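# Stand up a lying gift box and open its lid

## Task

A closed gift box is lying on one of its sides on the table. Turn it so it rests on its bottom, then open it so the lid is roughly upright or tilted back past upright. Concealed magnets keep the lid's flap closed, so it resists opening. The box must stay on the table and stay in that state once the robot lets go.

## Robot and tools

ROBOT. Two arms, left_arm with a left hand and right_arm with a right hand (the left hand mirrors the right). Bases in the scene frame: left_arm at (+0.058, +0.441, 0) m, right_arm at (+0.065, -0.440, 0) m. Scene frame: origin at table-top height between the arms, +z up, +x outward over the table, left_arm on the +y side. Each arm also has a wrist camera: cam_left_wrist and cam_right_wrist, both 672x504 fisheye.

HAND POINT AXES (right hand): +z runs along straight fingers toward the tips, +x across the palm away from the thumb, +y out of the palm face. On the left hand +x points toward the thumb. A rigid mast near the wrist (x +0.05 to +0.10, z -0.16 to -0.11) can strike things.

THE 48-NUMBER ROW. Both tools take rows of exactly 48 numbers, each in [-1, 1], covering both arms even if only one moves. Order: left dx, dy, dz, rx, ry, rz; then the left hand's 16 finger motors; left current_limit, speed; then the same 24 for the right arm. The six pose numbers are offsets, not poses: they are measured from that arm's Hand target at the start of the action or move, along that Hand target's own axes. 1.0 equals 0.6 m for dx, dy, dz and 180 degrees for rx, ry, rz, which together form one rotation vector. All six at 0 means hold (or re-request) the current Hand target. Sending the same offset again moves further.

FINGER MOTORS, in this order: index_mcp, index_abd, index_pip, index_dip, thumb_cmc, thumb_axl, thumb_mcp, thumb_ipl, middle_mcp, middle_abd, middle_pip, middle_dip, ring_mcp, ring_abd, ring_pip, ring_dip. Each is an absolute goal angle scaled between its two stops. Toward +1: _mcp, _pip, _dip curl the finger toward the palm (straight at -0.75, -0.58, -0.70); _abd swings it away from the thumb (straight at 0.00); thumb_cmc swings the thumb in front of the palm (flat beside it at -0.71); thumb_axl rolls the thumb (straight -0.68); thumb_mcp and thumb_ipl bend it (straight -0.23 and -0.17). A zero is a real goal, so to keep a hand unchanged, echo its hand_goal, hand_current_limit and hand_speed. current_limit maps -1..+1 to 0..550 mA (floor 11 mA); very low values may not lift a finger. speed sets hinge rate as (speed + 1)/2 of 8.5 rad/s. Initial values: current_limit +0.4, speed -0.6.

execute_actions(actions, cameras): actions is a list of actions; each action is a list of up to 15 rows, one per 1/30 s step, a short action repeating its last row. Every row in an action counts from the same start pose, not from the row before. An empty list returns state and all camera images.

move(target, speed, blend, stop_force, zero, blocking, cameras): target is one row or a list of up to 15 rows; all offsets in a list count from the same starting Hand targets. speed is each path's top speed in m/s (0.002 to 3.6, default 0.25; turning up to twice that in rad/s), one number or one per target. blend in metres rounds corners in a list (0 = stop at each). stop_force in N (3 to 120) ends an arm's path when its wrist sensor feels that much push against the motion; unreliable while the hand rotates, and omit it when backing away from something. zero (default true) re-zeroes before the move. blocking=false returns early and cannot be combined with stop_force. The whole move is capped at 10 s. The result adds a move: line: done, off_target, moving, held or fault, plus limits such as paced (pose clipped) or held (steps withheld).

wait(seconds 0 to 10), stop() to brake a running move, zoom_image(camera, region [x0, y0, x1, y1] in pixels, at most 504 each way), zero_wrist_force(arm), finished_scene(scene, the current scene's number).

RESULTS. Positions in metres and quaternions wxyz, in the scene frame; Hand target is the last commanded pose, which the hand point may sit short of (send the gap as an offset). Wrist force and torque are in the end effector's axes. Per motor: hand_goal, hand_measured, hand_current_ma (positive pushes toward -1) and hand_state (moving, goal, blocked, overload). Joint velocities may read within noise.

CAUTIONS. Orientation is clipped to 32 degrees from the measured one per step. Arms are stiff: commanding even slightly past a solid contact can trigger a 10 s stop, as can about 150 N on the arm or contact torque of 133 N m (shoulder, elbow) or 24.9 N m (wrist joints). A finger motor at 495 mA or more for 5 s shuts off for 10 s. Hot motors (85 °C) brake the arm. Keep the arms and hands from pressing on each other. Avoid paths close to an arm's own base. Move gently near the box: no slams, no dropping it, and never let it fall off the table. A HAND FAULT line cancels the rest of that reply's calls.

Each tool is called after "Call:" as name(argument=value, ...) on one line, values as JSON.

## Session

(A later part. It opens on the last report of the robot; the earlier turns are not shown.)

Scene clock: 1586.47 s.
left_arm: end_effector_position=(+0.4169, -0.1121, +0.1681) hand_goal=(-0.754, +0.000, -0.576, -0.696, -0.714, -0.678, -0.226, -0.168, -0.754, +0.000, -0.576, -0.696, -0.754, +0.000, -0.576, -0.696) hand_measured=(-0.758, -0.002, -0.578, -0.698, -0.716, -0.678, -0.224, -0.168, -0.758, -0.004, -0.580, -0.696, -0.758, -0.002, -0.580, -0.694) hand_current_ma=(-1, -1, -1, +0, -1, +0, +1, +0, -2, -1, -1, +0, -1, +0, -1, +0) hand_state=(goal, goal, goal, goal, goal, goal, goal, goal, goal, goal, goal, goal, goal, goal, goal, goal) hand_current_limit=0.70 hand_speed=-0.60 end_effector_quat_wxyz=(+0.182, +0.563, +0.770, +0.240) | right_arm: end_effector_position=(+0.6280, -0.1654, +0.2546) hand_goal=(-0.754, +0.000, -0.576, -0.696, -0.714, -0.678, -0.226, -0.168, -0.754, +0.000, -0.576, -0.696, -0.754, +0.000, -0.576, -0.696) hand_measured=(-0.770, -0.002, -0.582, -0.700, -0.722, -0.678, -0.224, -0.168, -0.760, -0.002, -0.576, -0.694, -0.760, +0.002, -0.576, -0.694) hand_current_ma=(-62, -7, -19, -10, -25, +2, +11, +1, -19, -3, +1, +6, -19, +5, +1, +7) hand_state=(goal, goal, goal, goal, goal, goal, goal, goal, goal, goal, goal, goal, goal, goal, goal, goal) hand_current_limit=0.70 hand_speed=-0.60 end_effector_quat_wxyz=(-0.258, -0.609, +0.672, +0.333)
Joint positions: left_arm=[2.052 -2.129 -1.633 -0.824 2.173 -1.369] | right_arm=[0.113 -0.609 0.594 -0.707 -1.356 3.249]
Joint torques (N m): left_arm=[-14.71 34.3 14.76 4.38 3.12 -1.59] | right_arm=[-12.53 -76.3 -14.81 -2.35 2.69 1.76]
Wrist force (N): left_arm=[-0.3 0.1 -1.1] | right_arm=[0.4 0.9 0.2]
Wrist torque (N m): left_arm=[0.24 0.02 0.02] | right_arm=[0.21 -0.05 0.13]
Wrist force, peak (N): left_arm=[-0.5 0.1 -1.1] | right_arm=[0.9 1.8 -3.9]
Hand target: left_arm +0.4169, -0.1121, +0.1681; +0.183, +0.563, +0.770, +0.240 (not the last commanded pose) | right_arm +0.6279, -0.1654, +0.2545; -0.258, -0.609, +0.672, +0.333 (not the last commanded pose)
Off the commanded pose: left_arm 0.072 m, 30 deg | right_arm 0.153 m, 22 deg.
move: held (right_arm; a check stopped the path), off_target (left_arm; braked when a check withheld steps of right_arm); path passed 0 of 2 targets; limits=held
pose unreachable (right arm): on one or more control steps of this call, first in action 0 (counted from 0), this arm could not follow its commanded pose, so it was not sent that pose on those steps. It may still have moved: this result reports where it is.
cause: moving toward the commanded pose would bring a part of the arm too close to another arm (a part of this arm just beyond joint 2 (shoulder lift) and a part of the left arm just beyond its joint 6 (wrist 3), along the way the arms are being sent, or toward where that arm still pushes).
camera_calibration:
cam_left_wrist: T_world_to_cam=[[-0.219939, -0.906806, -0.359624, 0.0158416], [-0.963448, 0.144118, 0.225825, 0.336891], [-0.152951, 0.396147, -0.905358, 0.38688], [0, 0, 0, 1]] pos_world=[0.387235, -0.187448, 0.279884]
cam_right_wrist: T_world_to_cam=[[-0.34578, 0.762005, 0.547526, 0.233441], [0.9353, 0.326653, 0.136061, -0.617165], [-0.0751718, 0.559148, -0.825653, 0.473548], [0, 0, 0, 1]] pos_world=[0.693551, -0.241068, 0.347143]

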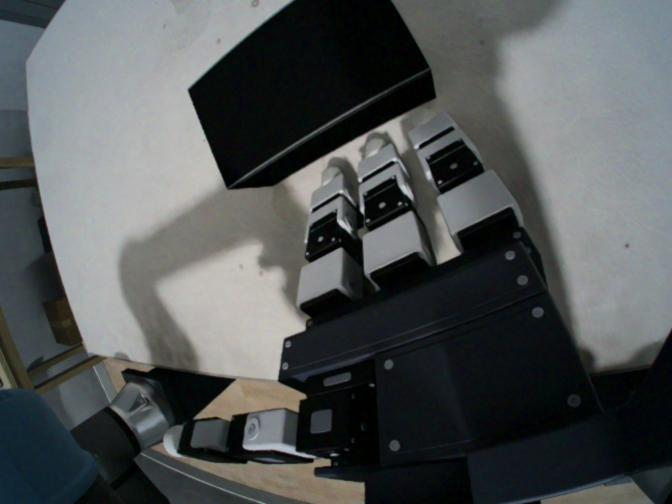

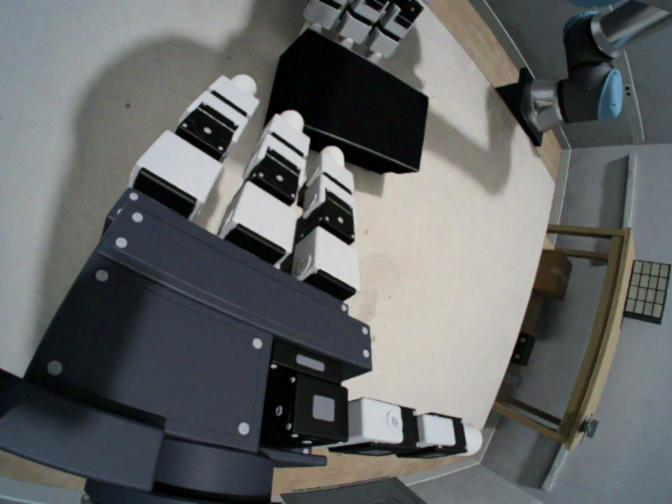

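Call:
move(target=[[0,0,0,0,0,0,-0.754,0,-0.576,-0.696,-0.714,-0.678,-0.226,-0.168,-0.754,0,-0.576,-0.696,-0.754,0,-0.576,-0.696,0.7,-0.6,-0.203,-0.1055,0.0867,0.0228,0.0954,-0.0623,-0.754,0,-0.576,-0.696,-0.714,-0.678,-0.226,-0.168,-0.754,0,-0.576,-0.696,-0.754,0,-0.576,-0.696,0.7,-0.6],[0,0,0,0,0,0,-0.754,0,-0.576,-0.696,-0.714,-0.678,-0.226,-0.168,-0.754,0,-0.576,-0.696,-0.754,0,-0.576,-0.696,0.7,-0.6,-0.188,-0.0962,0.1713,0.0228,0.0954,-0.0623,-0.754,0,-0.576,-0.696,-0.714,-0.678,-0.226,-0.168,-0.754,0,-0.576,-0.696,-0.754,0,-0.576,-0.696,0.7,-0.6]], speed=0.12, cameras=["all"])

Call:
zoom_image(camera="cam_right_wrist", region=[170, 10, 450, 190])

Scene clock: 1683.10 s.
left_arm: end_effector_position=(+0.4169, -0.1121, +0.1681) hand_goal=(-0.754, +0.000, -0.576, -0.696, -0.714, -0.678, -0.226, -0.168, -0.754, +0.000, -0.576, -0.696, -0.754, +0.000, -0.576, -0.696) hand_measured=(-0.758, -0.002, -0.578, -0.698, -0.716, -0.678, -0.224, -0.168, -0.758, -0.004, -0.580, -0.696, -0.758, -0.002, -0.580, -0.694) hand_current_ma=(-1, -1, -1, +0, -1, +0, +1, +0, -2, -1, -1, +0, -1, +0, -1, +0) hand_state=(goal, goal, goal, goal, goal, goal, goal, goal, goal, goal, goal, goal, goal, goal, goal, goal) hand_current_limit=0.70 hand_speed=-0.60 end_effector_quat_wxyz=(+0.183, +0.563, +0.770, +0.240) | right_arm: end_effector_position=(+0.6283, -0.1625, +0.2528) hand_goal=(-0.754, +0.000, -0.576, -0.696, -0.714, -0.678, -0.226, -0.168, -0.754, +0.000, -0.576, -0.696, -0.754, +0.000, -0.576, -0.696) hand_measured=(-0.770, -0.002, -0.582, -0.700, -0.722, -0.678, -0.224, -0.168, -0.760, -0.002, -0.576, -0.694, -0.760, +0.002, -0.576, -0.694) hand_current_ma=(-62, -7, -19, -10, -25, +2, +11, +1, -19, -3, +1, +6, -19, +5, +1, +7) hand_state=(goal, goal, goal, goal, goal, goal, goal, goal, goal, goal, goal, goal, goal, goal, goal, goal) hand_current_limit=0.70 hand_speed=-0.60 end_effector_quat_wxyz=(+0.258, +0.612, -0.670, -0.331)
Joint positions: left_arm=[2.052 -2.129 -1.633 -0.824 2.173 -1.369] | right_arm=[0.119 -0.602 0.584 -0.706 -1.358 3.248]
Joint torques (N m): left_arm=[-14.08 34 15.17 4.26 3.11 -1.49] | right_arm=[-13.71 -76.16 -14.31 -2.57 2.71 1.4]
Wrist force (N): left_arm=[-0.2 0.2 -0.9] | right_arm=[0.4 0.9 0.1]
Wrist torque (N m): left_arm=[0.25 0.00 0.02] | right_arm=[0.22 -0.06 0.17]
Wrist force, peak (N): left_arm=[-0.5 0.2 -1.2] | right_arm=[-1.9 -0.3 1.1]
Hand target: left_arm +0.4169, -0.1121, +0.1681; +0.183, +0.563, +0.770, +0.240 | right_arm +0.6283, -0.1626, +0.2529; -0.258, -0.612, +0.670, +0.331 (not the last commanded pose)
Off the commanded pose: left_arm 0.000 m, 0 deg | right_arm 0.160 m, 20 deg.
move: held (right_arm; a check stopped the path); path passed 0 of 2 targets; limits=held
pose unreachable (right arm): on one or more control steps of this call, first in action 0 (counted from 0), this arm could not follow its commanded pose, so it was not sent that pose on those steps. It may still have moved: this result reports where it is.
cause: moving toward the commanded pose would bring a part of the arm too close to another arm (a part of this arm just beyond joint 2 (shoulder lift) and a part of the left arm just beyond its joint 5 (wrist 2), 8 mm apart when this arm was first held).
camera_calibration:
cam_left_wrist: T_world_to_cam=[[-0.219964, -0.906786, -0.35966, 0.0158651], [-0.963474, 0.144212, 0.225658, 0.336966], [-0.152756, 0.396159, -0.905386, 0.386814], [0, 0, 0, 1]] pos_world=[0.387236, -0.187448, 0.279883]
cam_right_wrist: T_world_to_cam=[[-0.35292, 0.760011, 0.545738, 0.236947], [0.932449, 0.333919, 0.137974, -0.61572], [-0.0773704, 0.557567, -0.826519, 0.471858], [0, 0, 0, 1]] pos_world=[0.694259, -0.237574, 0.345642]

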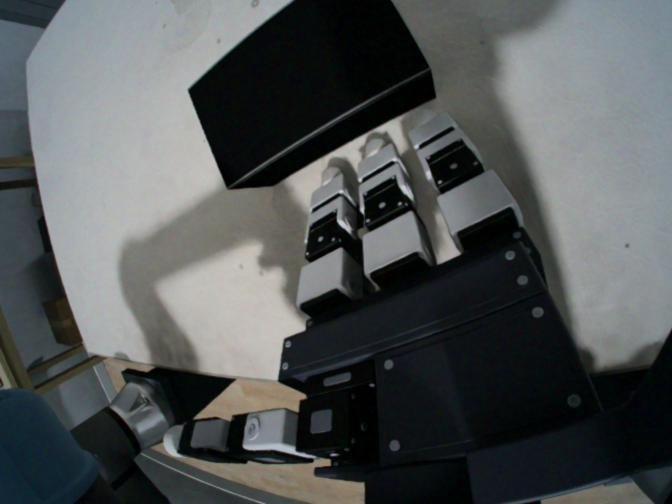

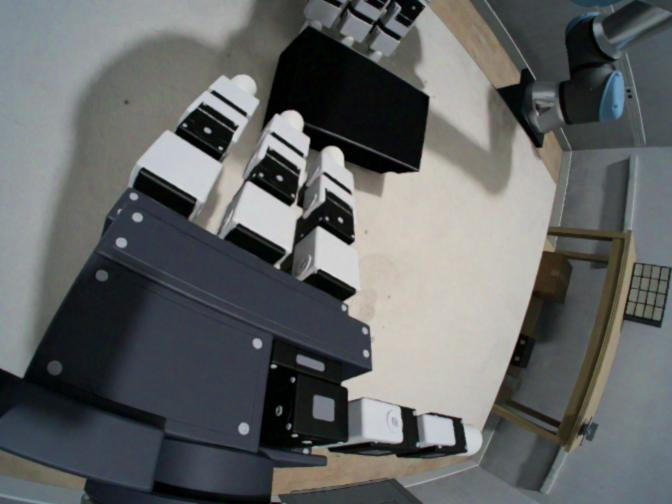

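Scaled by 1.800 from the camera's 672x504 image, which has a finer 960x720 frame.

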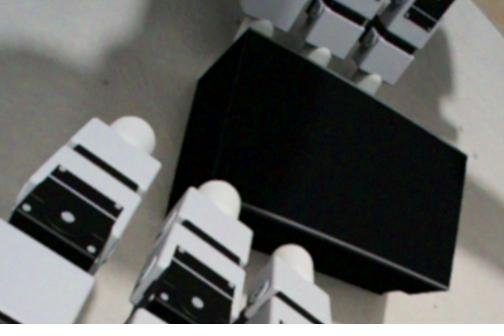

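Call:
move(target=[0.367,0.227,-0.243,0,0,0,-0.754,0,-0.576,-0.696,-0.714,-0.678,-0.226,-0.168,-0.754,0,-0.576,-0.696,-0.754,0,-0.576,-0.696,0.7,-0.6,0,0,0,0,0,0,-0.754,0,-0.576,-0.696,-0.714,-0.678,-0.226,-0.168,-0.754,0,-0.576,-0.696,-0.754,0,-0.576,-0.696,0.7,-0.6], speed=0.25)

Call:
move(target=[[0,0,0,0,0,0,-0.754,0,-0.576,-0.696,-0.714,-0.678,-0.226,-0.168,-0.754,0,-0.576,-0.696,-0.754,0,-0.576,-0.696,0.7,-0.6,-0.203,-0.1055,0.0867,0.0228,0.0954,-0.0623,-0.754,0,-0.576,-0.696,-0.714,-0.678,-0.226,-0.168,-0.754,0,-0.576,-0.696,-0.754,0,-0.576,-0.696,0.7,-0.6],[0,0,0,0,0,0,-0.754,0,-0.576,-0.696,-0.714,-0.678,-0.226,-0.168,-0.754,0,-0.576,-0.696,-0.754,0,-0.576,-0.696,0.7,-0.6,-0.188,-0.0962,0.1713,0.0228,0.0954,-0.0623,-0.754,0,-0.576,-0.696,-0.714,-0.678,-0.226,-0.168,-0.754,0,-0.576,-0.696,-0.754,0,-0.576,-0.696,0.7,-0.6]], speed=0.12, cameras=["all"])

Call:
zoom_image(camera="cam_right_wrist", region=[170, 10, 450, 190])

Scene clock: 1706.10 s.
left_arm: end_effector_position=(+0.3764, +0.1079, +0.3633) hand_goal=(-0.754, +0.000, -0.576, -0.696, -0.714, -0.678, -0.226, -0.168, -0.754, +0.000, -0.576, -0.696, -0.754, +0.000, -0.576, -0.696) hand_measured=(-0.758, -0.002, -0.578, -0.698, -0.716, -0.678, -0.224, -0.168, -0.758, -0.002, -0.580, -0.696, -0.758, -0.002, -0.580, -0.694) hand_current_ma=(-1, -1, -1, +0, -1, +0, +1, +0, -2, -1, -1, +0, -1, +0, -1, +0) hand_state=(goal, goal, goal, goal, goal, goal, goal, goal, goal, goal, goal, goal, goal, goal, goal, goal) hand_current_limit=0.70 hand_speed=-0.60 end_effector_quat_wxyz=(+0.183, +0.563, +0.770, +0.241) | right_arm: end_effector_position=(+0.6283, -0.1626, +0.2529) hand_goal=(-0.754, +0.000, -0.576, -0.696, -0.714, -0.678, -0.226, -0.168, -0.754, +0.000, -0.576, -0.696, -0.754, +0.000, -0.576, -0.696) hand_measured=(-0.770, -0.002, -0.582, -0.700, -0.722, -0.678, -0.224, -0.168, -0.760, -0.002, -0.576, -0.694, -0.760, +0.002, -0.576, -0.694) hand_current_ma=(-62, -7, -19, -10, -25, +2, +11, +1, -19, -3, +1, +6, -19, +5, +1, +7) hand_state=(goal, goal, goal, goal, goal, goal, goal, goal, goal, goal, goal, goal, goal, goal, goal, goal) hand_current_limit=0.70 hand_speed=-0.60 end_effector_quat_wxyz=(+0.258, +0.612, -0.670, -0.331)
Joint positions: left_arm=[2.204 -1.423 -1.984 -1.08 2.146 -1.19] | right_arm=[0.119 -0.602 0.584 -0.706 -1.358 3.248]
Joint torques (N m): left_arm=[14.11 20.47 18.12 0.46 -0.39 1.98] | right_arm=[-13.02 -76.66 -16.08 -2.61 2.67 1.58]
Wrist force (N): left_arm=[-0.5 -0.3 -0.6] | right_arm=[0.5 0.7 -0.1]
Wrist torque (N m): left_arm=[0.17 0.03 -0.10] | right_arm=[0.21 -0.07 0.17]
Wrist force, peak (N): left_arm=[-1.4 -0.4 -0.5] | right_arm=[0.3 1.2 0.0]
Hand target: left_arm +0.3764, +0.1081, +0.3634; +0.183, +0.563, +0.770, +0.240 | right_arm +0.6283, -0.1626, +0.2529; -0.258, -0.612, +0.670, +0.331
Off the commanded pose: left_arm 0.000 m, 0 deg | right_arm 0.000 m, 0 deg.
move: done

Scene clock: 1709.73 s.
left_arm: end_effector_position=(+0.3764, +0.1081, +0.3634) hand_goal=(-0.754, +0.000, -0.576, -0.696, -0.714, -0.678, -0.226, -0.168, -0.754, +0.000, -0.576, -0.696, -0.754, +0.000, -0.576, -0.696) hand_measured=(-0.758, -0.002, -0.578, -0.698, -0.716, -0.678, -0.224, -0.168, -0.758, -0.002, -0.580, -0.696, -0.758, -0.002, -0.580, -0.694) hand_current_ma=(-1, -1, -1, +0, -1, +0, +1, +0, -2, -1, -1, +0, -1, +0, -1, +0) hand_state=(goal, goal, goal, goal, goal, goal, goal, goal, goal, goal, goal, goal, goal, goal, goal, goal) hand_current_limit=0.70 hand_speed=-0.60 end_effector_quat_wxyz=(+0.183, +0.563, +0.770, +0.240) | right_arm: end_effector_position=(+0.6018, -0.0395, +0.1492) hand_goal=(-0.754, +0.000, -0.576, -0.696, -0.714, -0.678, -0.226, -0.168, -0.754, +0.000, -0.576, -0.696, -0.754, +0.000, -0.576, -0.696) hand_measured=(-0.768, -0.002, -0.582, -0.700, -0.722, -0.678, -0.224, -0.168, -0.760, -0.002, -0.576, -0.694, -0.760, +0.002, -0.576, -0.694) hand_current_ma=(-50, -7, -17, -10, -25, +2, +11, +1, -19, -3, +1, +6, -19, +5, +1, +7) hand_state=(goal, goal, goal, goal, goal, goal, goal, goal, goal, goal, goal, goal, goal, goal, goal, goal) hand_current_limit=0.70 hand_speed=-0.60 end_effector_quat_wxyz=(+0.300, +0.726, -0.573, -0.236) end_effector_velocity=(+0.000, +0.000, -0.001) end_effector_angular_velocity=(+0.000, +0.001, +0.000)
Joint positions: left_arm=[2.204 -1.423 -1.984 -1.081 2.146 -1.19] | right_arm=[0.369 -0.354 0.323 -0.761 -1.482 3.234]
Joint velocities: left_arm=[within noise] | right_arm=[0 -0.001 0.005 -0.002 0 0]
Joint torques (N m): left_arm=[14.46 20.83 17.73 0.59 -0.46 2] | right_arm=[11.21 -82.27 -16.66 -2.78 -2.03 -0.72]
Wrist force (N): left_arm=[-0.4 0.0 -0.3] | right_arm=[0.4 0.7 -0.3]
Wrist torque (N m): left_arm=[0.19 0.03 -0.10] | right_arm=[0.19 -0.04 0.20]
Wrist force, peak (N): left_arm=[-0.6 -0.2 -0.8] | right_arm=[1.5 1.3 -0.8]
Hand target: left_arm +0.3764, +0.1081, +0.3634; +0.183, +0.563, +0.770, +0.240 | right_arm +0.6018, -0.0395, +0.1492; +0.300, +0.726, -0.573, -0.236
Off the commanded pose: left_arm 0.000 m, 0 deg | right_arm 0.000 m, 0 deg.
elbow stopped short (right arm): the move would have taken joint 3 (elbow) straighter than the controller allows.
move: done
camera_calibration:
cam_left_wrist: T_world_to_cam=[[-0.219964, -0.906786, -0.35966, 0.276872], [-0.963474, 0.144212, 0.225658, 0.222119], [-0.152756, 0.396159, -0.905386, 0.470215], [0, 0, 0, 1]] pos_world=[0.346736, 0.0327519, 0.475183]
cam_right_wrist: T_world_to_cam=[[-0.639888, 0.612894, 0.463577, 0.369768], [0.746127, 0.639908, 0.183879, -0.500422], [-0.183949, 0.46355, -0.866767, 0.382052], [0, 0, 0, 1]] pos_world=[0.680267, -0.0835041, 0.25175]

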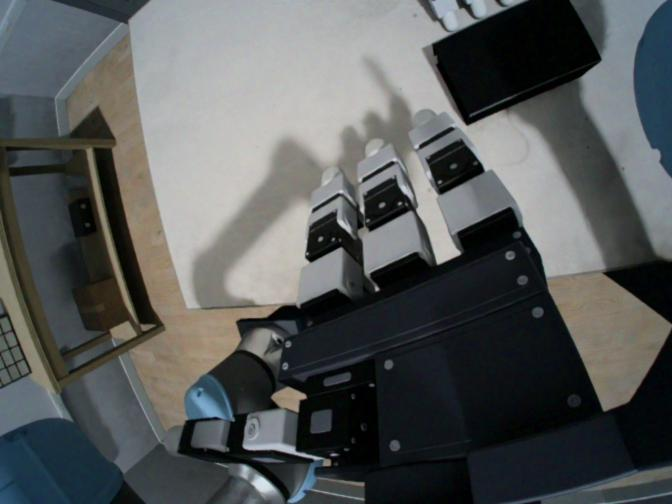

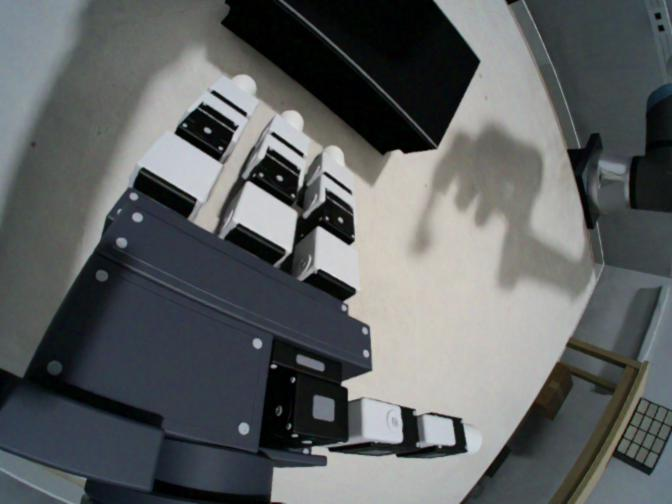

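Scaled by 1.800 from the camera's 672x504 image, which has a finer 960x720 frame.

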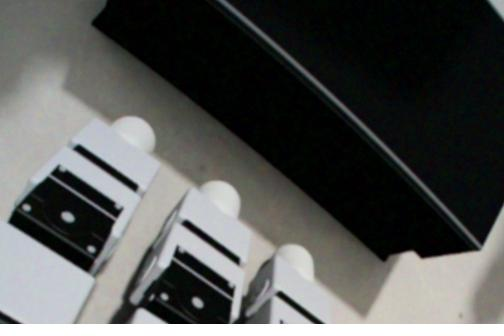

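Call:
move(target=[0,0,0,0,0,0,-0.754,0,-0.576,-0.696,-0.714,-0.678,-0.226,-0.168,-0.754,0,-0.576,-0.696,-0.754,0,-0.576,-0.696,0.7,-0.6,0,0.03,0.03,0,0,0,-0.754,0,-0.576,-0.696,-0.714,-0.678,-0.226,-0.168,-0.754,0,-0.576,-0.696,-0.754,0,-0.576,-0.696,0.7,-0.6], speed=0.03, cameras=["cam_right_wrist"])

Call:
move(target=[0,0,0,0,0,0,-0.754,0,-0.576,-0.696,-0.714,-0.678,-0.226,-0.168,-0.754,0,-0.576,-0.696,-0.754,0,-0.576,-0.696,0.7,-0.6,0,0.0627,-0.024,0,0,0,-0.754,0,-0.576,-0.696,-0.714,-0.678,-0.226,-0.168,-0.754,0,-0.576,-0.696,-0.754,0,-0.576,-0.696,0.7,-0.6], speed=0.03, cameras=["all"])

Call:
zoom_image(camera="cam_left_wrist", region=[410, 0, 630, 140])

Call:
zoom_image(camera="cam_right_wrist", region=[200, 0, 500, 190])

Scene clock: 1734.90 s.
left_arm: end_effector_position=(+0.3764, +0.1081, +0.3634) hand_goal=(-0.754, +0.000, -0.576, -0.696, -0.714, -0.678, -0.226, -0.168, -0.754, +0.000, -0.576, -0.696, -0.754, +0.000, -0.576, -0.696) hand_measured=(-0.758, -0.002, -0.578, -0.698, -0.716, -0.678, -0.224, -0.168, -0.758, -0.002, -0.580, -0.696, -0.758, -0.002, -0.580, -0.694) hand_current_ma=(-1, -1, -1, +0, -1, +0, +1, +0, -2, -1, -1, +0, -1, +0, -1, +0) hand_state=(goal, goal, goal, goal, goal, goal, goal, goal, goal, goal, goal, goal, goal, goal, goal, goal) hand_current_limit=0.70 hand_speed=-0.60 end_effector_quat_wxyz=(+0.183, +0.563, +0.770, +0.240) | right_arm: end_effector_position=(+0.5771, -0.0454, +0.1491) hand_goal=(-0.754, +0.000, -0.576, -0.696, -0.714, -0.678, -0.226, -0.168, -0.754, +0.000, -0.576, -0.696, -0.754, +0.000, -0.576, -0.696) hand_measured=(-0.768, -0.002, -0.582, -0.700, -0.722, -0.678, -0.224, -0.168, -0.760, -0.002, -0.576, -0.694, -0.760, +0.002, -0.576, -0.694) hand_current_ma=(-50, -7, -17, -10, -25, +2, +11, +1, -19, -3, +1, +6, -19, +5, +1, +7) hand_state=(goal, goal, goal, goal, goal, goal, goal, goal, goal, goal, goal, goal, goal, goal, goal, goal) hand_current_limit=0.70 hand_speed=-0.60 end_effector_quat_wxyz=(+0.300, +0.726, -0.573, -0.236)
Joint positions: left_arm=[2.204 -1.423 -1.984 -1.081 2.146 -1.19] | right_arm=[0.373 -0.487 0.587 -0.893 -1.479 3.236]
Joint torques (N m): left_arm=[14.5 20.46 17.81 0.44 -0.43 1.98] | right_arm=[10.49 -78.85 -17.83 -2.52 2.48 1.74]
Wrist force (N): left_arm=[-0.4 -0.1 -0.4] | right_arm=[0.2 0.8 -0.3]
Wrist torque (N m): left_arm=[0.18 0.02 -0.10] | right_arm=[0.19 -0.02 0.07]
Wrist force, peak (N): left_arm=[-0.7 -0.2 -0.7] | right_arm=[0.5 0.7 -0.5]
Hand target: left_arm +0.3764, +0.1081, +0.3634; +0.183, +0.563, +0.770, +0.240 | right_arm +0.5770, -0.0454, +0.1491; +0.300, +0.726, -0.573, -0.236
Off the commanded pose: left_arm 0.000 m, 0 deg | right_arm 0.000 m, 0 deg.
move: done
camera_calibration:
cam_right_wrist: T_world_to_cam=[[-0.639853, 0.612923, 0.463587, 0.357602], [0.746132, 0.639944, 0.183737, -0.478163], [-0.184054, 0.463462, -0.866791, 0.380224], [0, 0, 0, 1]] pos_world=[0.655567, -0.0894041, 0.251651]
Images, in order (width x height): cam_right_wrist 672x504.

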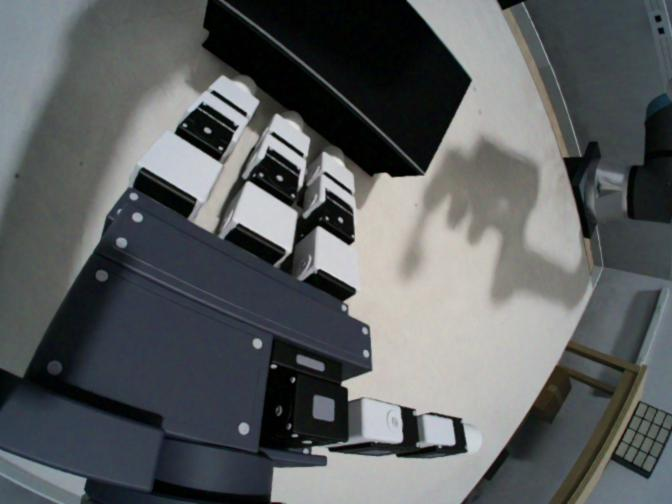

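Scene clock: 1736.67 s.
left_arm: end_effector_position=(+0.3764, +0.1081, +0.3634) hand_goal=(-0.754, +0.000, -0.576, -0.696, -0.714, -0.678, -0.226, -0.168, -0.754, +0.000, -0.576, -0.696, -0.754, +0.000, -0.576, -0.696) hand_measured=(-0.758, -0.002, -0.578, -0.698, -0.716, -0.678, -0.224, -0.168, -0.758, -0.002, -0.580, -0.696, -0.758, -0.002, -0.580, -0.694) hand_current_ma=(-1, -1, -1, +0, -1, +0, +1, +0, -2, -1, -1, +0, -1, +0, -1, +0) hand_state=(goal, goal, goal, goal, goal, goal, goal, goal, goal, goal, goal, goal, goal, goal, goal, goal) hand_current_limit=0.70 hand_speed=-0.60 end_effector_quat_wxyz=(+0.183, +0.563, +0.770, +0.240) | right_arm: end_effector_position=(+0.5610, -0.0492, +0.1856) hand_goal=(-0.754, +0.000, -0.576, -0.696, -0.714, -0.678, -0.226, -0.168, -0.754, +0.000, -0.576, -0.696, -0.754, +0.000, -0.576, -0.696) hand_measured=(-0.768, -0.002, -0.582, -0.700, -0.722, -0.678, -0.224, -0.168, -0.764, -0.002, -0.580, -0.696, -0.762, +0.002, -0.578, -0.696) hand_current_ma=(-50, -7, -17, -10, -25, +2, +11, +1, -37, -3, -11, -1, -32, +5, -9, +0) hand_state=(goal, goal, goal, goal, goal, goal, goal, goal, goal, goal, goal, goal, goal, goal, goal, goal) hand_current_limit=0.70 hand_speed=-0.60 end_effector_quat_wxyz=(+0.300, +0.726, -0.573, -0.236)
Joint positions: left_arm=[2.204 -1.423 -1.984 -1.081 2.146 -1.19] | right_arm=[0.376 -0.565 0.645 -0.873 -1.477 3.238]
Joint torques (N m): left_arm=[14.11 20.19 17.8 0.46 -0.36 2.11] | right_arm=[11.41 -77.32 -16.95 1.99 2.57 1.61]
Wrist force (N): left_arm=[-0.5 -0.2 -0.6] | right_arm=[0.3 -0.2 -0.1]
Wrist torque (N m): left_arm=[0.20 0.04 -0.11] | right_arm=[0.23 -0.07 0.06]
Wrist force, peak (N): left_arm=[-0.5 -0.2 -0.7] | right_arm=[0.4 0.9 0.0]
Hand target: left_arm +0.3764, +0.1081, +0.3634; +0.183, +0.563, +0.770, +0.240 | right_arm +0.5609, -0.0492, +0.1858; +0.300, +0.726, -0.573, -0.236
Off the commanded pose: left_arm 0.000 m, 0 deg | right_arm 0.000 m, 0 deg.
move: done
camera_calibration:
cam_left_wrist: T_world_to_cam=[[-0.219964, -0.906786, -0.35966, 0.276872], [-0.963474, 0.144212, 0.225658, 0.222119], [-0.152756, 0.396159, -0.905386, 0.470215], [0, 0, 0, 1]] pos_world=[0.346736, 0.0327519, 0.475183]
cam_right_wrist: T_world_to_cam=[[-0.639888, 0.612894, 0.463577, 0.332731], [0.746127, 0.639908, 0.183879, -0.470466], [-0.183949, 0.46355, -0.866767, 0.410593], [0, 0, 0, 1]] pos_world=[0.639467, -0.0932041, 0.28815]

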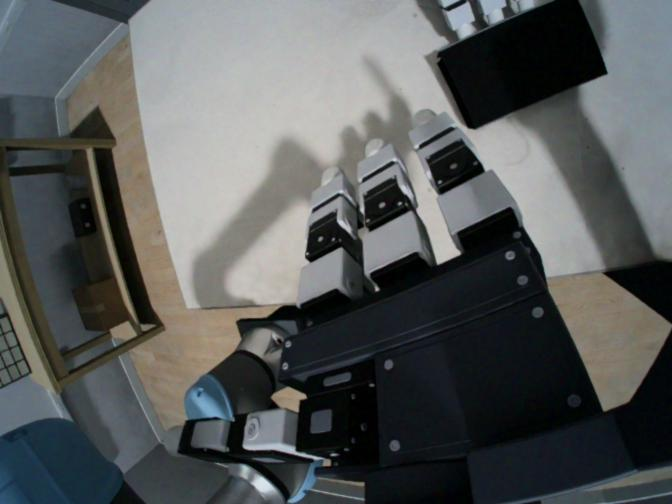

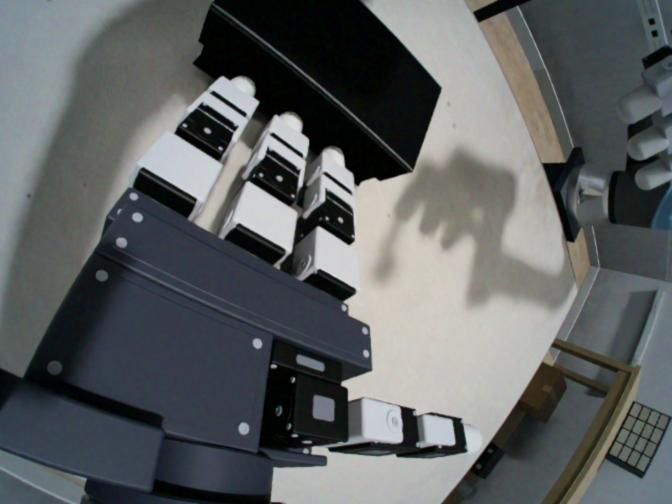

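Scaled by 2.291 from the camera's 672x504 image, which has a finer 960x720 frame.

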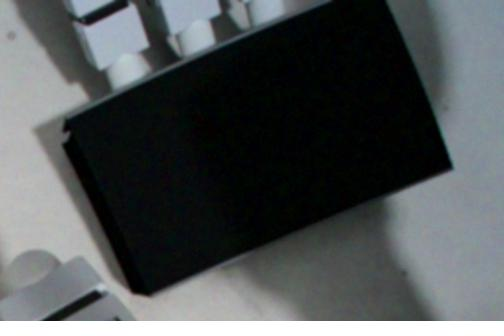

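Scaled by 1.680 from the camera's 672x504 image, which has a finer 960x720 frame.

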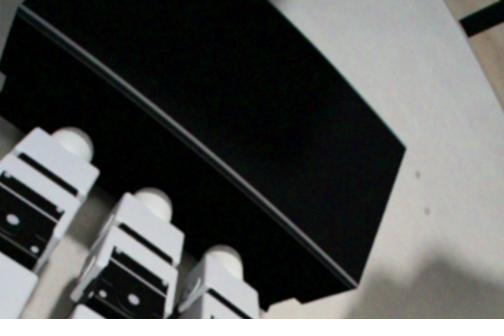

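Call:
move(target=[[0,0,0,0,0,0,-0.754,0,-0.576,-0.696,-0.714,-0.678,-0.226,-0.168,-0.754,0,-0.576,-0.696,-0.754,0,-0.576,-0.696,0.7,-0.6,0,0.0473,-0.0075,0,0,0,-0.754,0,-0.576,-0.696,-0.714,-0.678,-0.226,-0.168,-0.754,0,-0.576,-0.696,-0.754,0,-0.576,-0.696,0.7,-0.6],[0,0,0,0,0,0,-0.754,0,-0.576,-0.696,-0.714,-0.678,-0.226,-0.168,-0.754,0,-0.576,-0.696,-0.754,0,-0.576,-0.696,0.7,-0.6,0,0.0948,-0.0023,0,0,0,-0.754,0,-0.576,-0.696,-0.714,-0.678,-0.226,-0.168,-0.754,0,-0.576,-0.696,-0.754,0,-0.576,-0.696,0.7,-0.6]], speed=0.03, blend=[0.01,0], cameras=["all"])

Call:
zoom_image(camera="cam_left_wrist", region=[410, 0, 630, 140])

Call:
zoom_image(camera="cam_right_wrist", region=[200, 0, 500, 190])

Scene clock: 1752.17 s.
left_arm: end_effector_position=(+0.3764, +0.1081, +0.3634) hand_goal=(-0.754, +0.000, -0.576, -0.696, -0.714, -0.678, -0.226, -0.168, -0.754, +0.000, -0.576, -0.696, -0.754, +0.000, -0.576, -0.696) hand_measured=(-0.758, -0.002, -0.578, -0.698, -0.716, -0.678, -0.224, -0.168, -0.758, -0.002, -0.580, -0.696, -0.758, -0.002, -0.580, -0.694) hand_current_ma=(-1, -1, -1, +0, -1, +0, +1, +0, -2, -1, -1, +0, -1, +0, -1, +0) hand_state=(goal, goal, goal, goal, goal, goal, goal, goal, goal, goal, goal, goal, goal, goal, goal, goal) hand_current_limit=0.70 hand_speed=-0.60 end_effector_quat_wxyz=(+0.183, +0.563, +0.770, +0.240) | right_arm: end_effector_position=(+0.5228, -0.0583, +0.2268) hand_goal=(-0.754, +0.000, -0.576, -0.696, -0.714, -0.678, -0.226, -0.168, -0.754, +0.000, -0.576, -0.696, -0.754, +0.000, -0.576, -0.696) hand_measured=(-0.768, -0.002, -0.582, -0.700, -0.722, -0.678, -0.224, -0.168, -0.764, -0.002, -0.580, -0.696, -0.762, +0.002, -0.578, -0.696) hand_current_ma=(-50, -7, -17, -10, -25, +2, +11, +1, -37, -3, -11, -1, -32, +5, -9, +0) hand_state=(goal, goal, goal, goal, goal, goal, goal, goal, goal, goal, goal, goal, goal, goal, goal, goal) hand_current_limit=0.70 hand_speed=-0.60 end_effector_quat_wxyz=(+0.300, +0.726, -0.573, -0.236)
Joint positions: left_arm=[2.204 -1.423 -1.984 -1.081 2.146 -1.19] | right_arm=[0.383 -0.712 0.816 -0.897 -1.473 3.243]
Joint torques (N m): left_arm=[13.85 21.22 18.92 0.42 -0.38 2.04] | right_arm=[11.88 -72.78 -15.49 -2.45 2.64 1.64]
Wrist force (N): left_arm=[-0.4 0.0 -0.4] | right_arm=[0.3 0.3 -0.7]
Wrist torque (N m): left_arm=[0.20 0.02 -0.11] | right_arm=[0.22 -0.06 0.05]
Wrist force, peak (N): left_arm=[-0.7 -0.2 -0.8] | right_arm=[0.4 0.5 -1.6]
Hand target: left_arm +0.3764, +0.1081, +0.3634; +0.183, +0.563, +0.770, +0.240 | right_arm +0.5227, -0.0583, +0.2269; +0.300, +0.726, -0.573, -0.236
Off the commanded pose: left_arm 0.000 m, 0 deg | right_arm 0.000 m, 0 deg.
move: done
camera_calibration:
cam_left_wrist: T_world_to_cam=[[-0.219964, -0.906786, -0.35966, 0.276872], [-0.963474, 0.144212, 0.225658, 0.222119], [-0.152756, 0.396159, -0.905386, 0.470215], [0, 0, 0, 1]] pos_world=[0.346736, 0.0327519, 0.475183]
cam_right_wrist: T_world_to_cam=[[-0.639875, 0.612865, 0.463633, 0.294673], [0.746115, 0.639942, 0.183813, -0.44361], [-0.184045, 0.463541, -0.866751, 0.443529], [0, 0, 0, 1]] pos_world=[0.601167, -0.102304, 0.329351]

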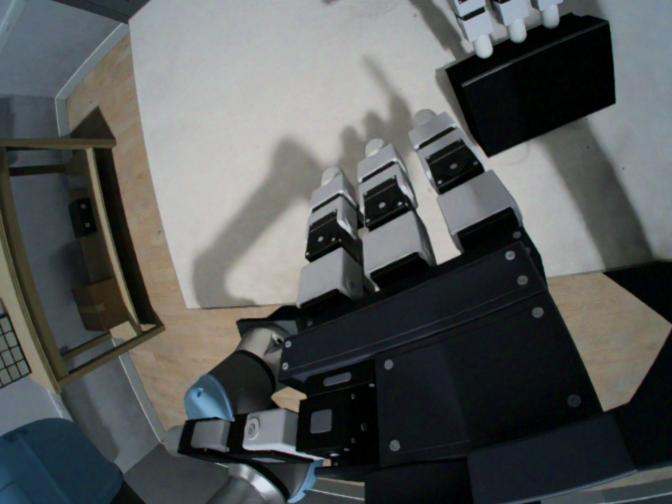

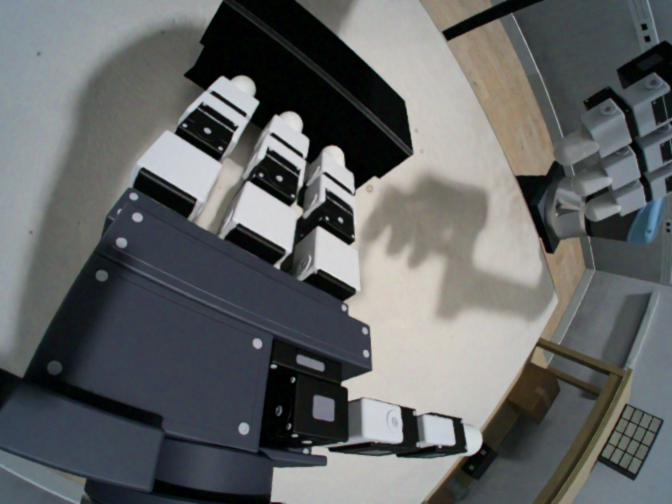

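Scaled by 2.291 from the camera's 672x504 image, which has a finer 960x720 frame.

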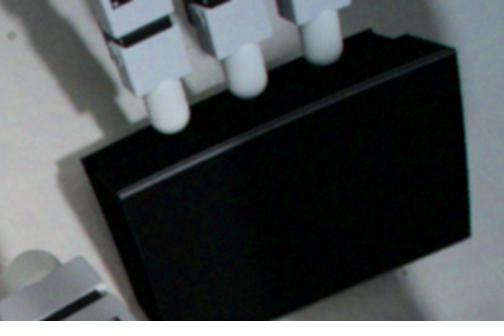

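Scaled by 1.680 from the camera's 672x504 image, which has a finer 960x720 frame.

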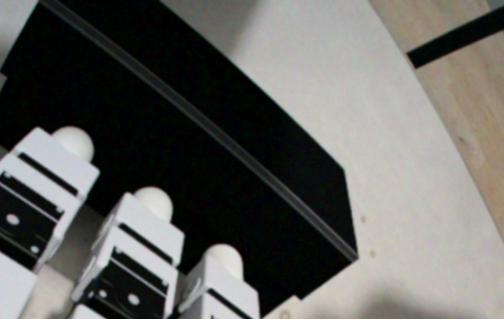

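Call:
move(target=[[0.1,0,0,0,0,0,-0.754,0,-0.576,-0.696,-0.714,-0.678,-0.226,-0.168,-0.754,0,-0.576,-0.696,-0.754,0,-0.576,-0.696,0.7,-0.6,0,0.0482,-0.0249,0,0,0,-0.754,0,-0.576,-0.696,-0.714,-0.678,-0.226,-0.168,-0.754,0,-0.576,-0.696,-0.754,0,-0.576,-0.696,0.7,-0.6],[0.1,0,0,0,0,0,-0.754,0,-0.576,-0.696,-0.714,-0.678,-0.226,-0.168,-0.754,0,-0.576,-0.696,-0.754,0,-0.576,-0.696,0.7,-0.6,0,0.0965,-0.0348,0,0,0,-0.754,0,-0.576,-0.696,-0.714,-0.678,-0.226,-0.168,-0.754,0,-0.576,-0.696,-0.754,0,-0.576,-0.696,0.7,-0.6]], speed=0.04, blend=[0.01,0], cameras=["all"])

Call:
zoom_image(camera="cam_left_wrist", region=[410, 0, 630, 170])

Call:
zoom_image(camera="cam_right_wrist", region=[170, 0, 470, 190])

Scene clock: 1830.13 s.
left_arm: end_effector_position=(+0.3584, +0.1653, +0.3628) hand_goal=(-0.754, +0.000, -0.576, -0.696, -0.714, -0.678, -0.226, -0.168, -0.754, +0.000, -0.576, -0.696, -0.754, +0.000, -0.576, -0.696) hand_measured=(-0.758, -0.002, -0.578, -0.698, -0.716, -0.678, -0.224, -0.168, -0.758, -0.002, -0.580, -0.696, -0.758, -0.002, -0.580, -0.694) hand_current_ma=(-1, -1, -1, +0, -1, +0, +1, +0, -2, -1, -1, +0, -1, +0, -1, +0) hand_state=(goal, goal, goal, goal, goal, goal, goal, goal, goal, goal, goal, goal, goal, goal, goal, goal) hand_current_limit=0.70 hand_speed=-0.60 end_effector_quat_wxyz=(+0.183, +0.563, +0.770, +0.240) | right_arm: end_effector_position=(+0.4972, -0.0644, +0.2824) hand_goal=(-0.754, +0.000, -0.576, -0.696, -0.714, -0.678, -0.226, -0.168, -0.754, +0.000, -0.576, -0.696, -0.754, +0.000, -0.576, -0.696) hand_measured=(-0.768, -0.002, -0.582, -0.700, -0.722, -0.678, -0.224, -0.168, -0.764, -0.002, -0.580, -0.696, -0.762, +0.002, -0.580, -0.696) hand_current_ma=(-50, -7, -17, -10, -25, +2, +11, +1, -37, -3, -11, -1, -33, +5, -9, +0) hand_state=(goal, goal, goal, goal, goal, goal, goal, goal, goal, goal, goal, goal, goal, goal, goal, goal) hand_current_limit=0.70 hand_speed=-0.60 end_effector_quat_wxyz=(+0.300, +0.726, -0.573, -0.236)
Joint positions: left_arm=[2.257 -1.264 -2.112 -1.078 2.134 -1.129] | right_arm=[0.388 -0.805 0.84 -0.829 -1.469 3.247]
Joint torques (N m): left_arm=[15.04 13.97 18.61 0.5 -0.35 1.93] | right_arm=[10.87 -69.75 -16.13 2.04 2.52 1.71]
Wrist force (N): left_arm=[-0.6 0.0 -0.6] | right_arm=[0.6 0.5 -0.5]
Wrist torque (N m): left_arm=[0.21 0.01 -0.12] | right_arm=[0.17 -0.06 0.09]
Wrist force, peak (N): left_arm=[-0.6 -0.3 -0.8] | right_arm=[0.7 0.8 -0.4]
Hand target: left_arm +0.3584, +0.1653, +0.3628; +0.183, +0.563, +0.770, +0.240 | right_arm +0.4970, -0.0644, +0.2826; +0.300, +0.726, -0.573, -0.236
Off the commanded pose: left_arm 0.000 m, 0 deg | right_arm 0.000 m, 0 deg.
move: done
camera_calibration:
cam_left_wrist: T_world_to_cam=[[-0.219964, -0.906786, -0.35966, 0.324656], [-0.963474, 0.144212, 0.225658, 0.196648], [-0.152756, 0.396159, -0.905386, 0.444222], [0, 0, 0, 1]] pos_world=[0.328736, 0.0900519, 0.474583]
cam_right_wrist: T_world_to_cam=[[-0.639888, 0.612894, 0.463577, 0.256331], [0.746127, 0.639908, 0.183879, -0.430843], [-0.183949, 0.46355, -0.866767, 0.489701], [0, 0, 0, 1]] pos_world=[0.575567, -0.108404, 0.38485]

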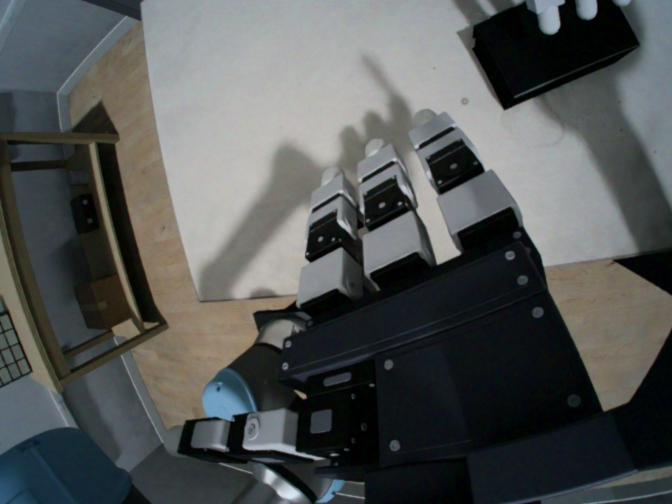

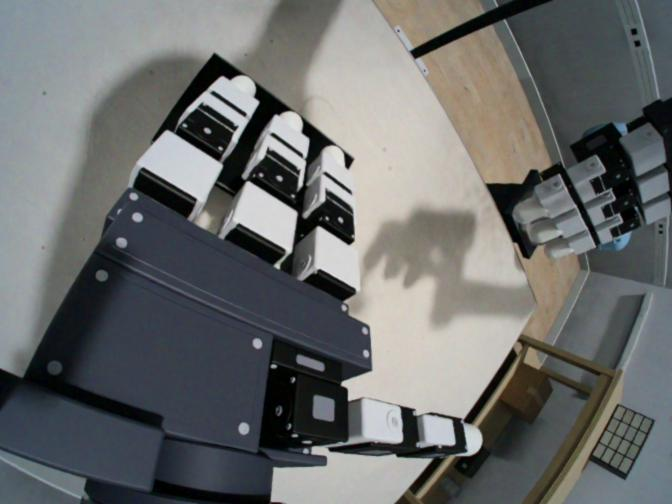

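Scaled by 2.291 from the camera's 672x504 image, which has a finer 960x720 frame.

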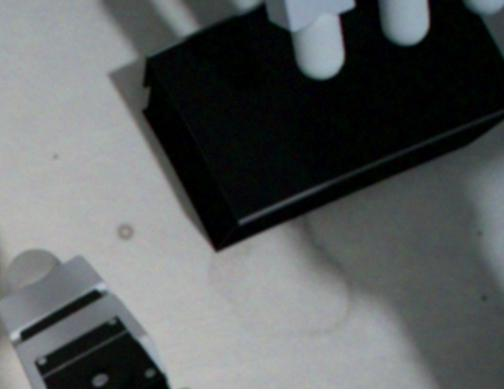

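Scaled by 1.680 from the camera's 672x504 image, which has a finer 960x720 frame.

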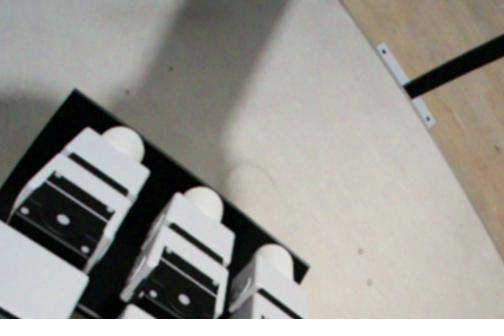

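Call:
move(target=[[0,0,0,0,0,0,-0.754,0,-0.576,-0.696,-0.714,-0.678,-0.226,-0.168,-0.754,0,-0.576,-0.696,-0.754,0,-0.576,-0.696,0.7,-0.6,-0.0102,-0.1263,-0.1263,0,0,0,-0.754,0,-0.576,-0.696,-0.714,-0.678,-0.226,-0.168,-0.754,0,-0.576,-0.696,-0.754,0,-0.576,-0.696,0.7,-0.6],[0,0,0,0,0,0,-0.754,0,-0.576,-0.696,-0.714,-0.678,-0.226,-0.168,-0.754,0,-0.576,-0.696,-0.754,0,-0.576,-0.696,0.7,-0.6,-0.0138,-0.2705,0.0395,0,0,0,-0.754,0,-0.576,-0.696,-0.714,-0.678,-0.226,-0.168,-0.754,0,-0.576,-0.696,-0.754,0,-0.576,-0.696,0.7,-0.6],[0,0,0,0,0,0,-0.754,0,-0.576,-0.696,-0.714,-0.678,-0.226,-0.168,-0.754,0,-0.576,-0.696,-0.754,0,-0.576,-0.696,0.7,-0.6,-0.0138,-0.2351,0.0749,0,0,0,-0.754,0,-0.576,-0.696,-0.714,-0.678,-0.226,-0.168,-0.754,0,-0.576,-0.696,-0.754,0,-0.576,-0.696,0.7,-0.6]], speed=[0.2,0.15,0.03], blend=[0.02,0,0], cameras=["all"])

Call:
zoom_image(camera="cam_right_wrist", region=[200, 0, 500, 190])

Scene clock: 1890.47 s.
left_arm: end_effector_position=(+0.3584, +0.1653, +0.3628) hand_goal=(-0.754, +0.000, -0.576, -0.696, -0.714, -0.678, -0.226, -0.168, -0.754, +0.000, -0.576, -0.696, -0.754, +0.000, -0.576, -0.696) hand_measured=(-0.758, -0.002, -0.578, -0.698, -0.716, -0.678, -0.224, -0.168, -0.758, -0.002, -0.580, -0.696, -0.758, -0.002, -0.580, -0.694) hand_current_ma=(-1, -1, -1, +0, -1, +0, +1, +0, -2, -1, -1, +0, -1, +0, -1, +0) hand_state=(goal, goal, goal, goal, goal, goal, goal, goal, goal, goal, goal, goal, goal, goal, goal, goal) hand_current_limit=0.70 hand_speed=-0.60 end_effector_quat_wxyz=(+0.183, +0.563, +0.770, +0.240) | right_arm: end_effector_position=(+0.5617, -0.0406, +0.1512) hand_goal=(-0.754, +0.000, -0.576, -0.696, -0.714, -0.678, -0.226, -0.168, -0.754, +0.000, -0.576, -0.696, -0.754, +0.000, -0.576, -0.696) hand_measured=(-0.768, -0.002, -0.582, -0.700, -0.722, -0.678, -0.224, -0.168, -0.764, -0.002, -0.580, -0.696, -0.762, +0.002, -0.580, -0.696) hand_current_ma=(-50, -7, -17, -10, -25, +2, +11, +1, -37, -3, -11, -1, -33, +5, -9, +0) hand_state=(goal, goal, goal, goal, goal, goal, goal, goal, goal, goal, goal, goal, goal, goal, goal, goal) hand_current_limit=0.70 hand_speed=-0.60 end_effector_quat_wxyz=(+0.300, +0.726, -0.573, -0.236)
Joint positions: left_arm=[2.257 -1.264 -2.112 -1.078 2.134 -1.129] | right_arm=[0.385 -0.532 0.669 -0.931 -1.471 3.245]
Joint torques (N m): left_arm=[13.6 14.39 18.69 0.56 -0.37 2.02] | right_arm=[11.47 -77.25 -14.93 -2.36 2.53 1.74]
Wrist force (N): left_arm=[-0.6 -0.3 -0.4] | right_arm=[0.6 0.7 -1.2]
Wrist torque (N m): left_arm=[0.14 0.03 -0.11] | right_arm=[0.25 -0.02 0.08]
Wrist force, peak (N): left_arm=[-0.6 -0.1 -1.0] | right_arm=[0.6 0.6 -1.3]
Hand target: left_arm +0.3584, +0.1653, +0.3628; +0.183, +0.563, +0.770, +0.240 | right_arm +0.5616, -0.0406, +0.1512; +0.300, +0.726, -0.573, -0.236
Off the commanded pose: left_arm 0.000 m, 0 deg | right_arm 0.000 m, 0 deg.
elbow stopped short (right arm): the move would have taken joint 3 (elbow) straighter than the controller allows.
move: done
camera_calibration:
cam_left_wrist: T_world_to_cam=[[-0.219964, -0.906786, -0.35966, 0.324656], [-0.963474, 0.144212, 0.225658, 0.196648], [-0.152756, 0.396159, -0.905386, 0.444222], [0, 0, 0, 1]] pos_world=[0.328736, 0.0900519, 0.474583]
cam_right_wrist: T_world_to_cam=[[-0.639875, 0.612865, 0.463633, 0.343767], [0.746115, 0.639942, 0.183813, -0.470064], [-0.184045, 0.463541, -0.866751, 0.376957], [0, 0, 0, 1]] pos_world=[0.640067, -0.0846041, 0.253751]

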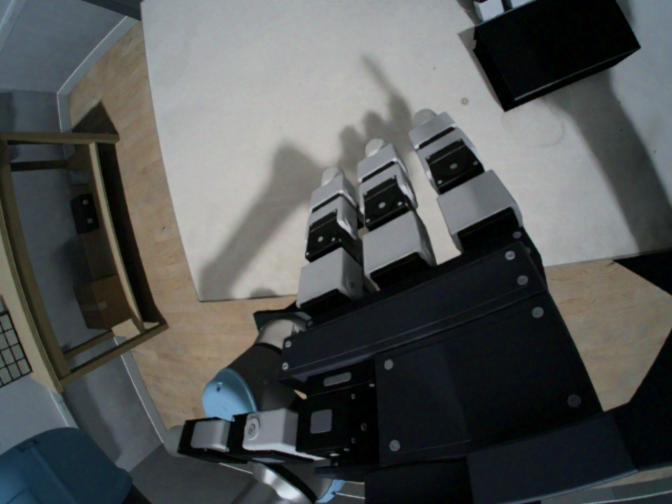

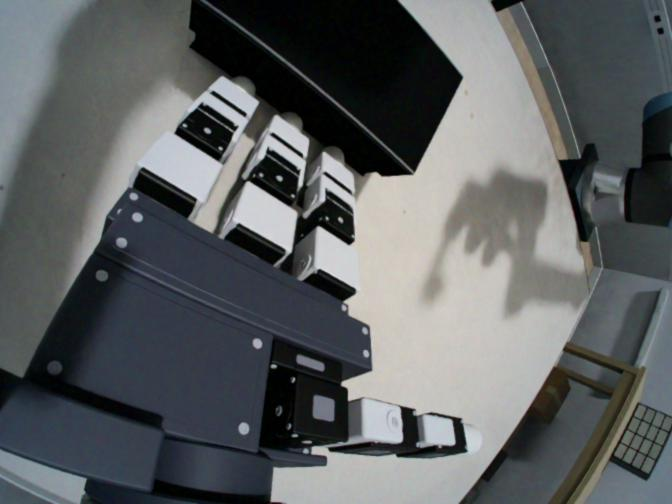

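Scaled by 1.680 from the camera's 672x504 image, which has a finer 960x720 frame.

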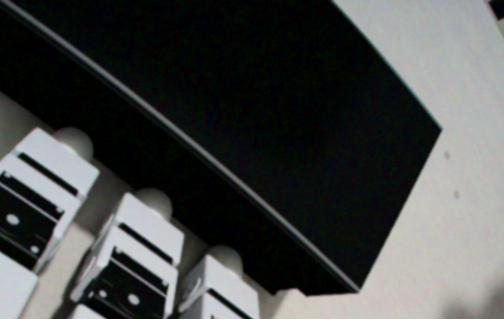

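Call:
move(target=[[-0.365,-0.057,-0.053,0.1556,-0.014,0.025,-0.754,0,-0.576,-0.696,-0.714,-0.678,-0.226,-0.168,-0.754,0,-0.576,-0.696,-0.754,0,-0.576,-0.696,0.7,-0.6,0,0,0,0,0,0,-0.754,0,-0.576,-0.696,-0.714,-0.678,-0.226,-0.168,-0.754,0,-0.576,-0.696,-0.754,0,-0.576,-0.696,0.7,-0.6],[-0.365,-0.2895,0.1967,0.1556,-0.014,0.025,-0.754,0,-0.576,-0.696,-0.714,-0.678,-0.226,-0.168,-0.754,0,-0.576,-0.696,-0.754,0,-0.576,-0.696,0.7,-0.6,0,0,0,0,0,0,-0.754,0,-0.576,-0.696,-0.714,-0.678,-0.226,-0.168,-0.754,0,-0.576,-0.696,-0.754,0,-0.576,-0.696,0.7,-0.6]], speed=0.2, cameras=["cam_left_wrist"])

Scene clock: 1914.13 s.
left_arm: end_effector_position=(+0.3707, +0.0209, +0.3674) hand_goal=(-0.754, +0.000, -0.576, -0.696, -0.714, -0.678, -0.226, -0.168, -0.754, +0.000, -0.576, -0.696, -0.754, +0.000, -0.576, -0.696) hand_measured=(-0.758, -0.002, -0.578, -0.698, -0.716, -0.678, -0.224, -0.168, -0.758, -0.002, -0.580, -0.696, -0.758, -0.002, -0.580, -0.694) hand_current_ma=(-1, +0, -1, +0, -1, +0, +1, +0, -2, +0, -1, +0, -1, +0, -1, +0) hand_state=(goal, goal, goal, goal, goal, goal, goal, goal, goal, goal, goal, goal, goal, goal, goal, goal) hand_current_limit=0.70 hand_speed=-0.60 end_effector_quat_wxyz=(+0.098, +0.609, +0.779, +0.111) | right_arm: end_effector_position=(+0.5616, -0.0406, +0.1512) hand_goal=(-0.754, +0.000, -0.576, -0.696, -0.714, -0.678, -0.226, -0.168, -0.754, +0.000, -0.576, -0.696, -0.754, +0.000, -0.576, -0.696) hand_measured=(-0.768, -0.002, -0.582, -0.700, -0.722, -0.678, -0.224, -0.168, -0.764, -0.002, -0.580, -0.696, -0.762, +0.002, -0.580, -0.696) hand_current_ma=(-50, -7, -17, -10, -25, +2, +11, +1, -37, -3, -11, -1, -33, +5, -9, +0) hand_state=(goal, goal, goal, goal, goal, goal, goal, goal, goal, goal, goal, goal, goal, goal, goal, goal) hand_current_limit=0.70 hand_speed=-0.60 end_effector_quat_wxyz=(+0.300, +0.726, -0.573, -0.236)
Joint positions: left_arm=[2.199 -1.564 -1.674 -1.346 1.84 -1.181] | right_arm=[0.385 -0.532 0.67 -0.931 -1.471 3.245]
Joint torques (N m): left_arm=[14.34 26.98 18.98 4.41 2.4 0.57] | right_arm=[9.52 -77.88 -15.01 -2.57 2.57 1.78]
Wrist force (N): left_arm=[-0.4 0.0 -0.2] | right_arm=[0.5 0.6 -1.4]
Wrist torque (N m): left_arm=[0.09 0.05 0.01] | right_arm=[0.25 0.00 0.07]
Wrist force, peak (N): left_arm=[-3.7 1.4 -2.5] | right_arm=[0.6 0.6 -1.6]
Hand target: left_arm +0.3707, +0.0210, +0.3674; +0.098, +0.609, +0.779, +0.111 (not the last commanded pose) | right_arm +0.5616, -0.0406, +0.1512; +0.300, +0.726, -0.573, -0.236
Off the commanded pose: left_arm 0.218 m, 10 deg | right_arm 0.000 m, 0 deg.
move: held (left_arm; a check stopped the path); path passed 0 of 2 targets; limits=held
pose unreachable (left arm): on one or more control steps of this call, first in action 0 (counted from 0), this arm could not follow its commanded pose, so it was not sent that pose on those steps. It may still have moved: this result reports where it is.
cause: moving toward the commanded pose would bring a part of the arm too close to another arm (a part of this arm just beyond joint 6 (wrist 3) and a part of the right arm just beyond its joint 2 (shoulder lift), 36 mm apart when this arm was first held).
camera_calibration:
cam_left_wrist: T_world_to_cam=[[-0.3644, -0.912639, -0.185212, 0.187648], [-0.842431, 0.238297, 0.483243, 0.0867883], [-0.396891, 0.332122, -0.855671, 0.581047], [0, 0, 0, 1]] pos_world=[0.372104, -0.0424049, 0.489999]
Images, in order (width x height): cam_left_wrist 672x504.

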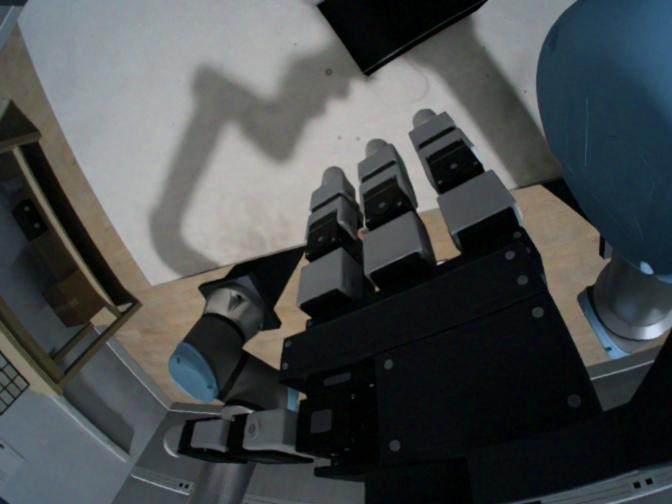

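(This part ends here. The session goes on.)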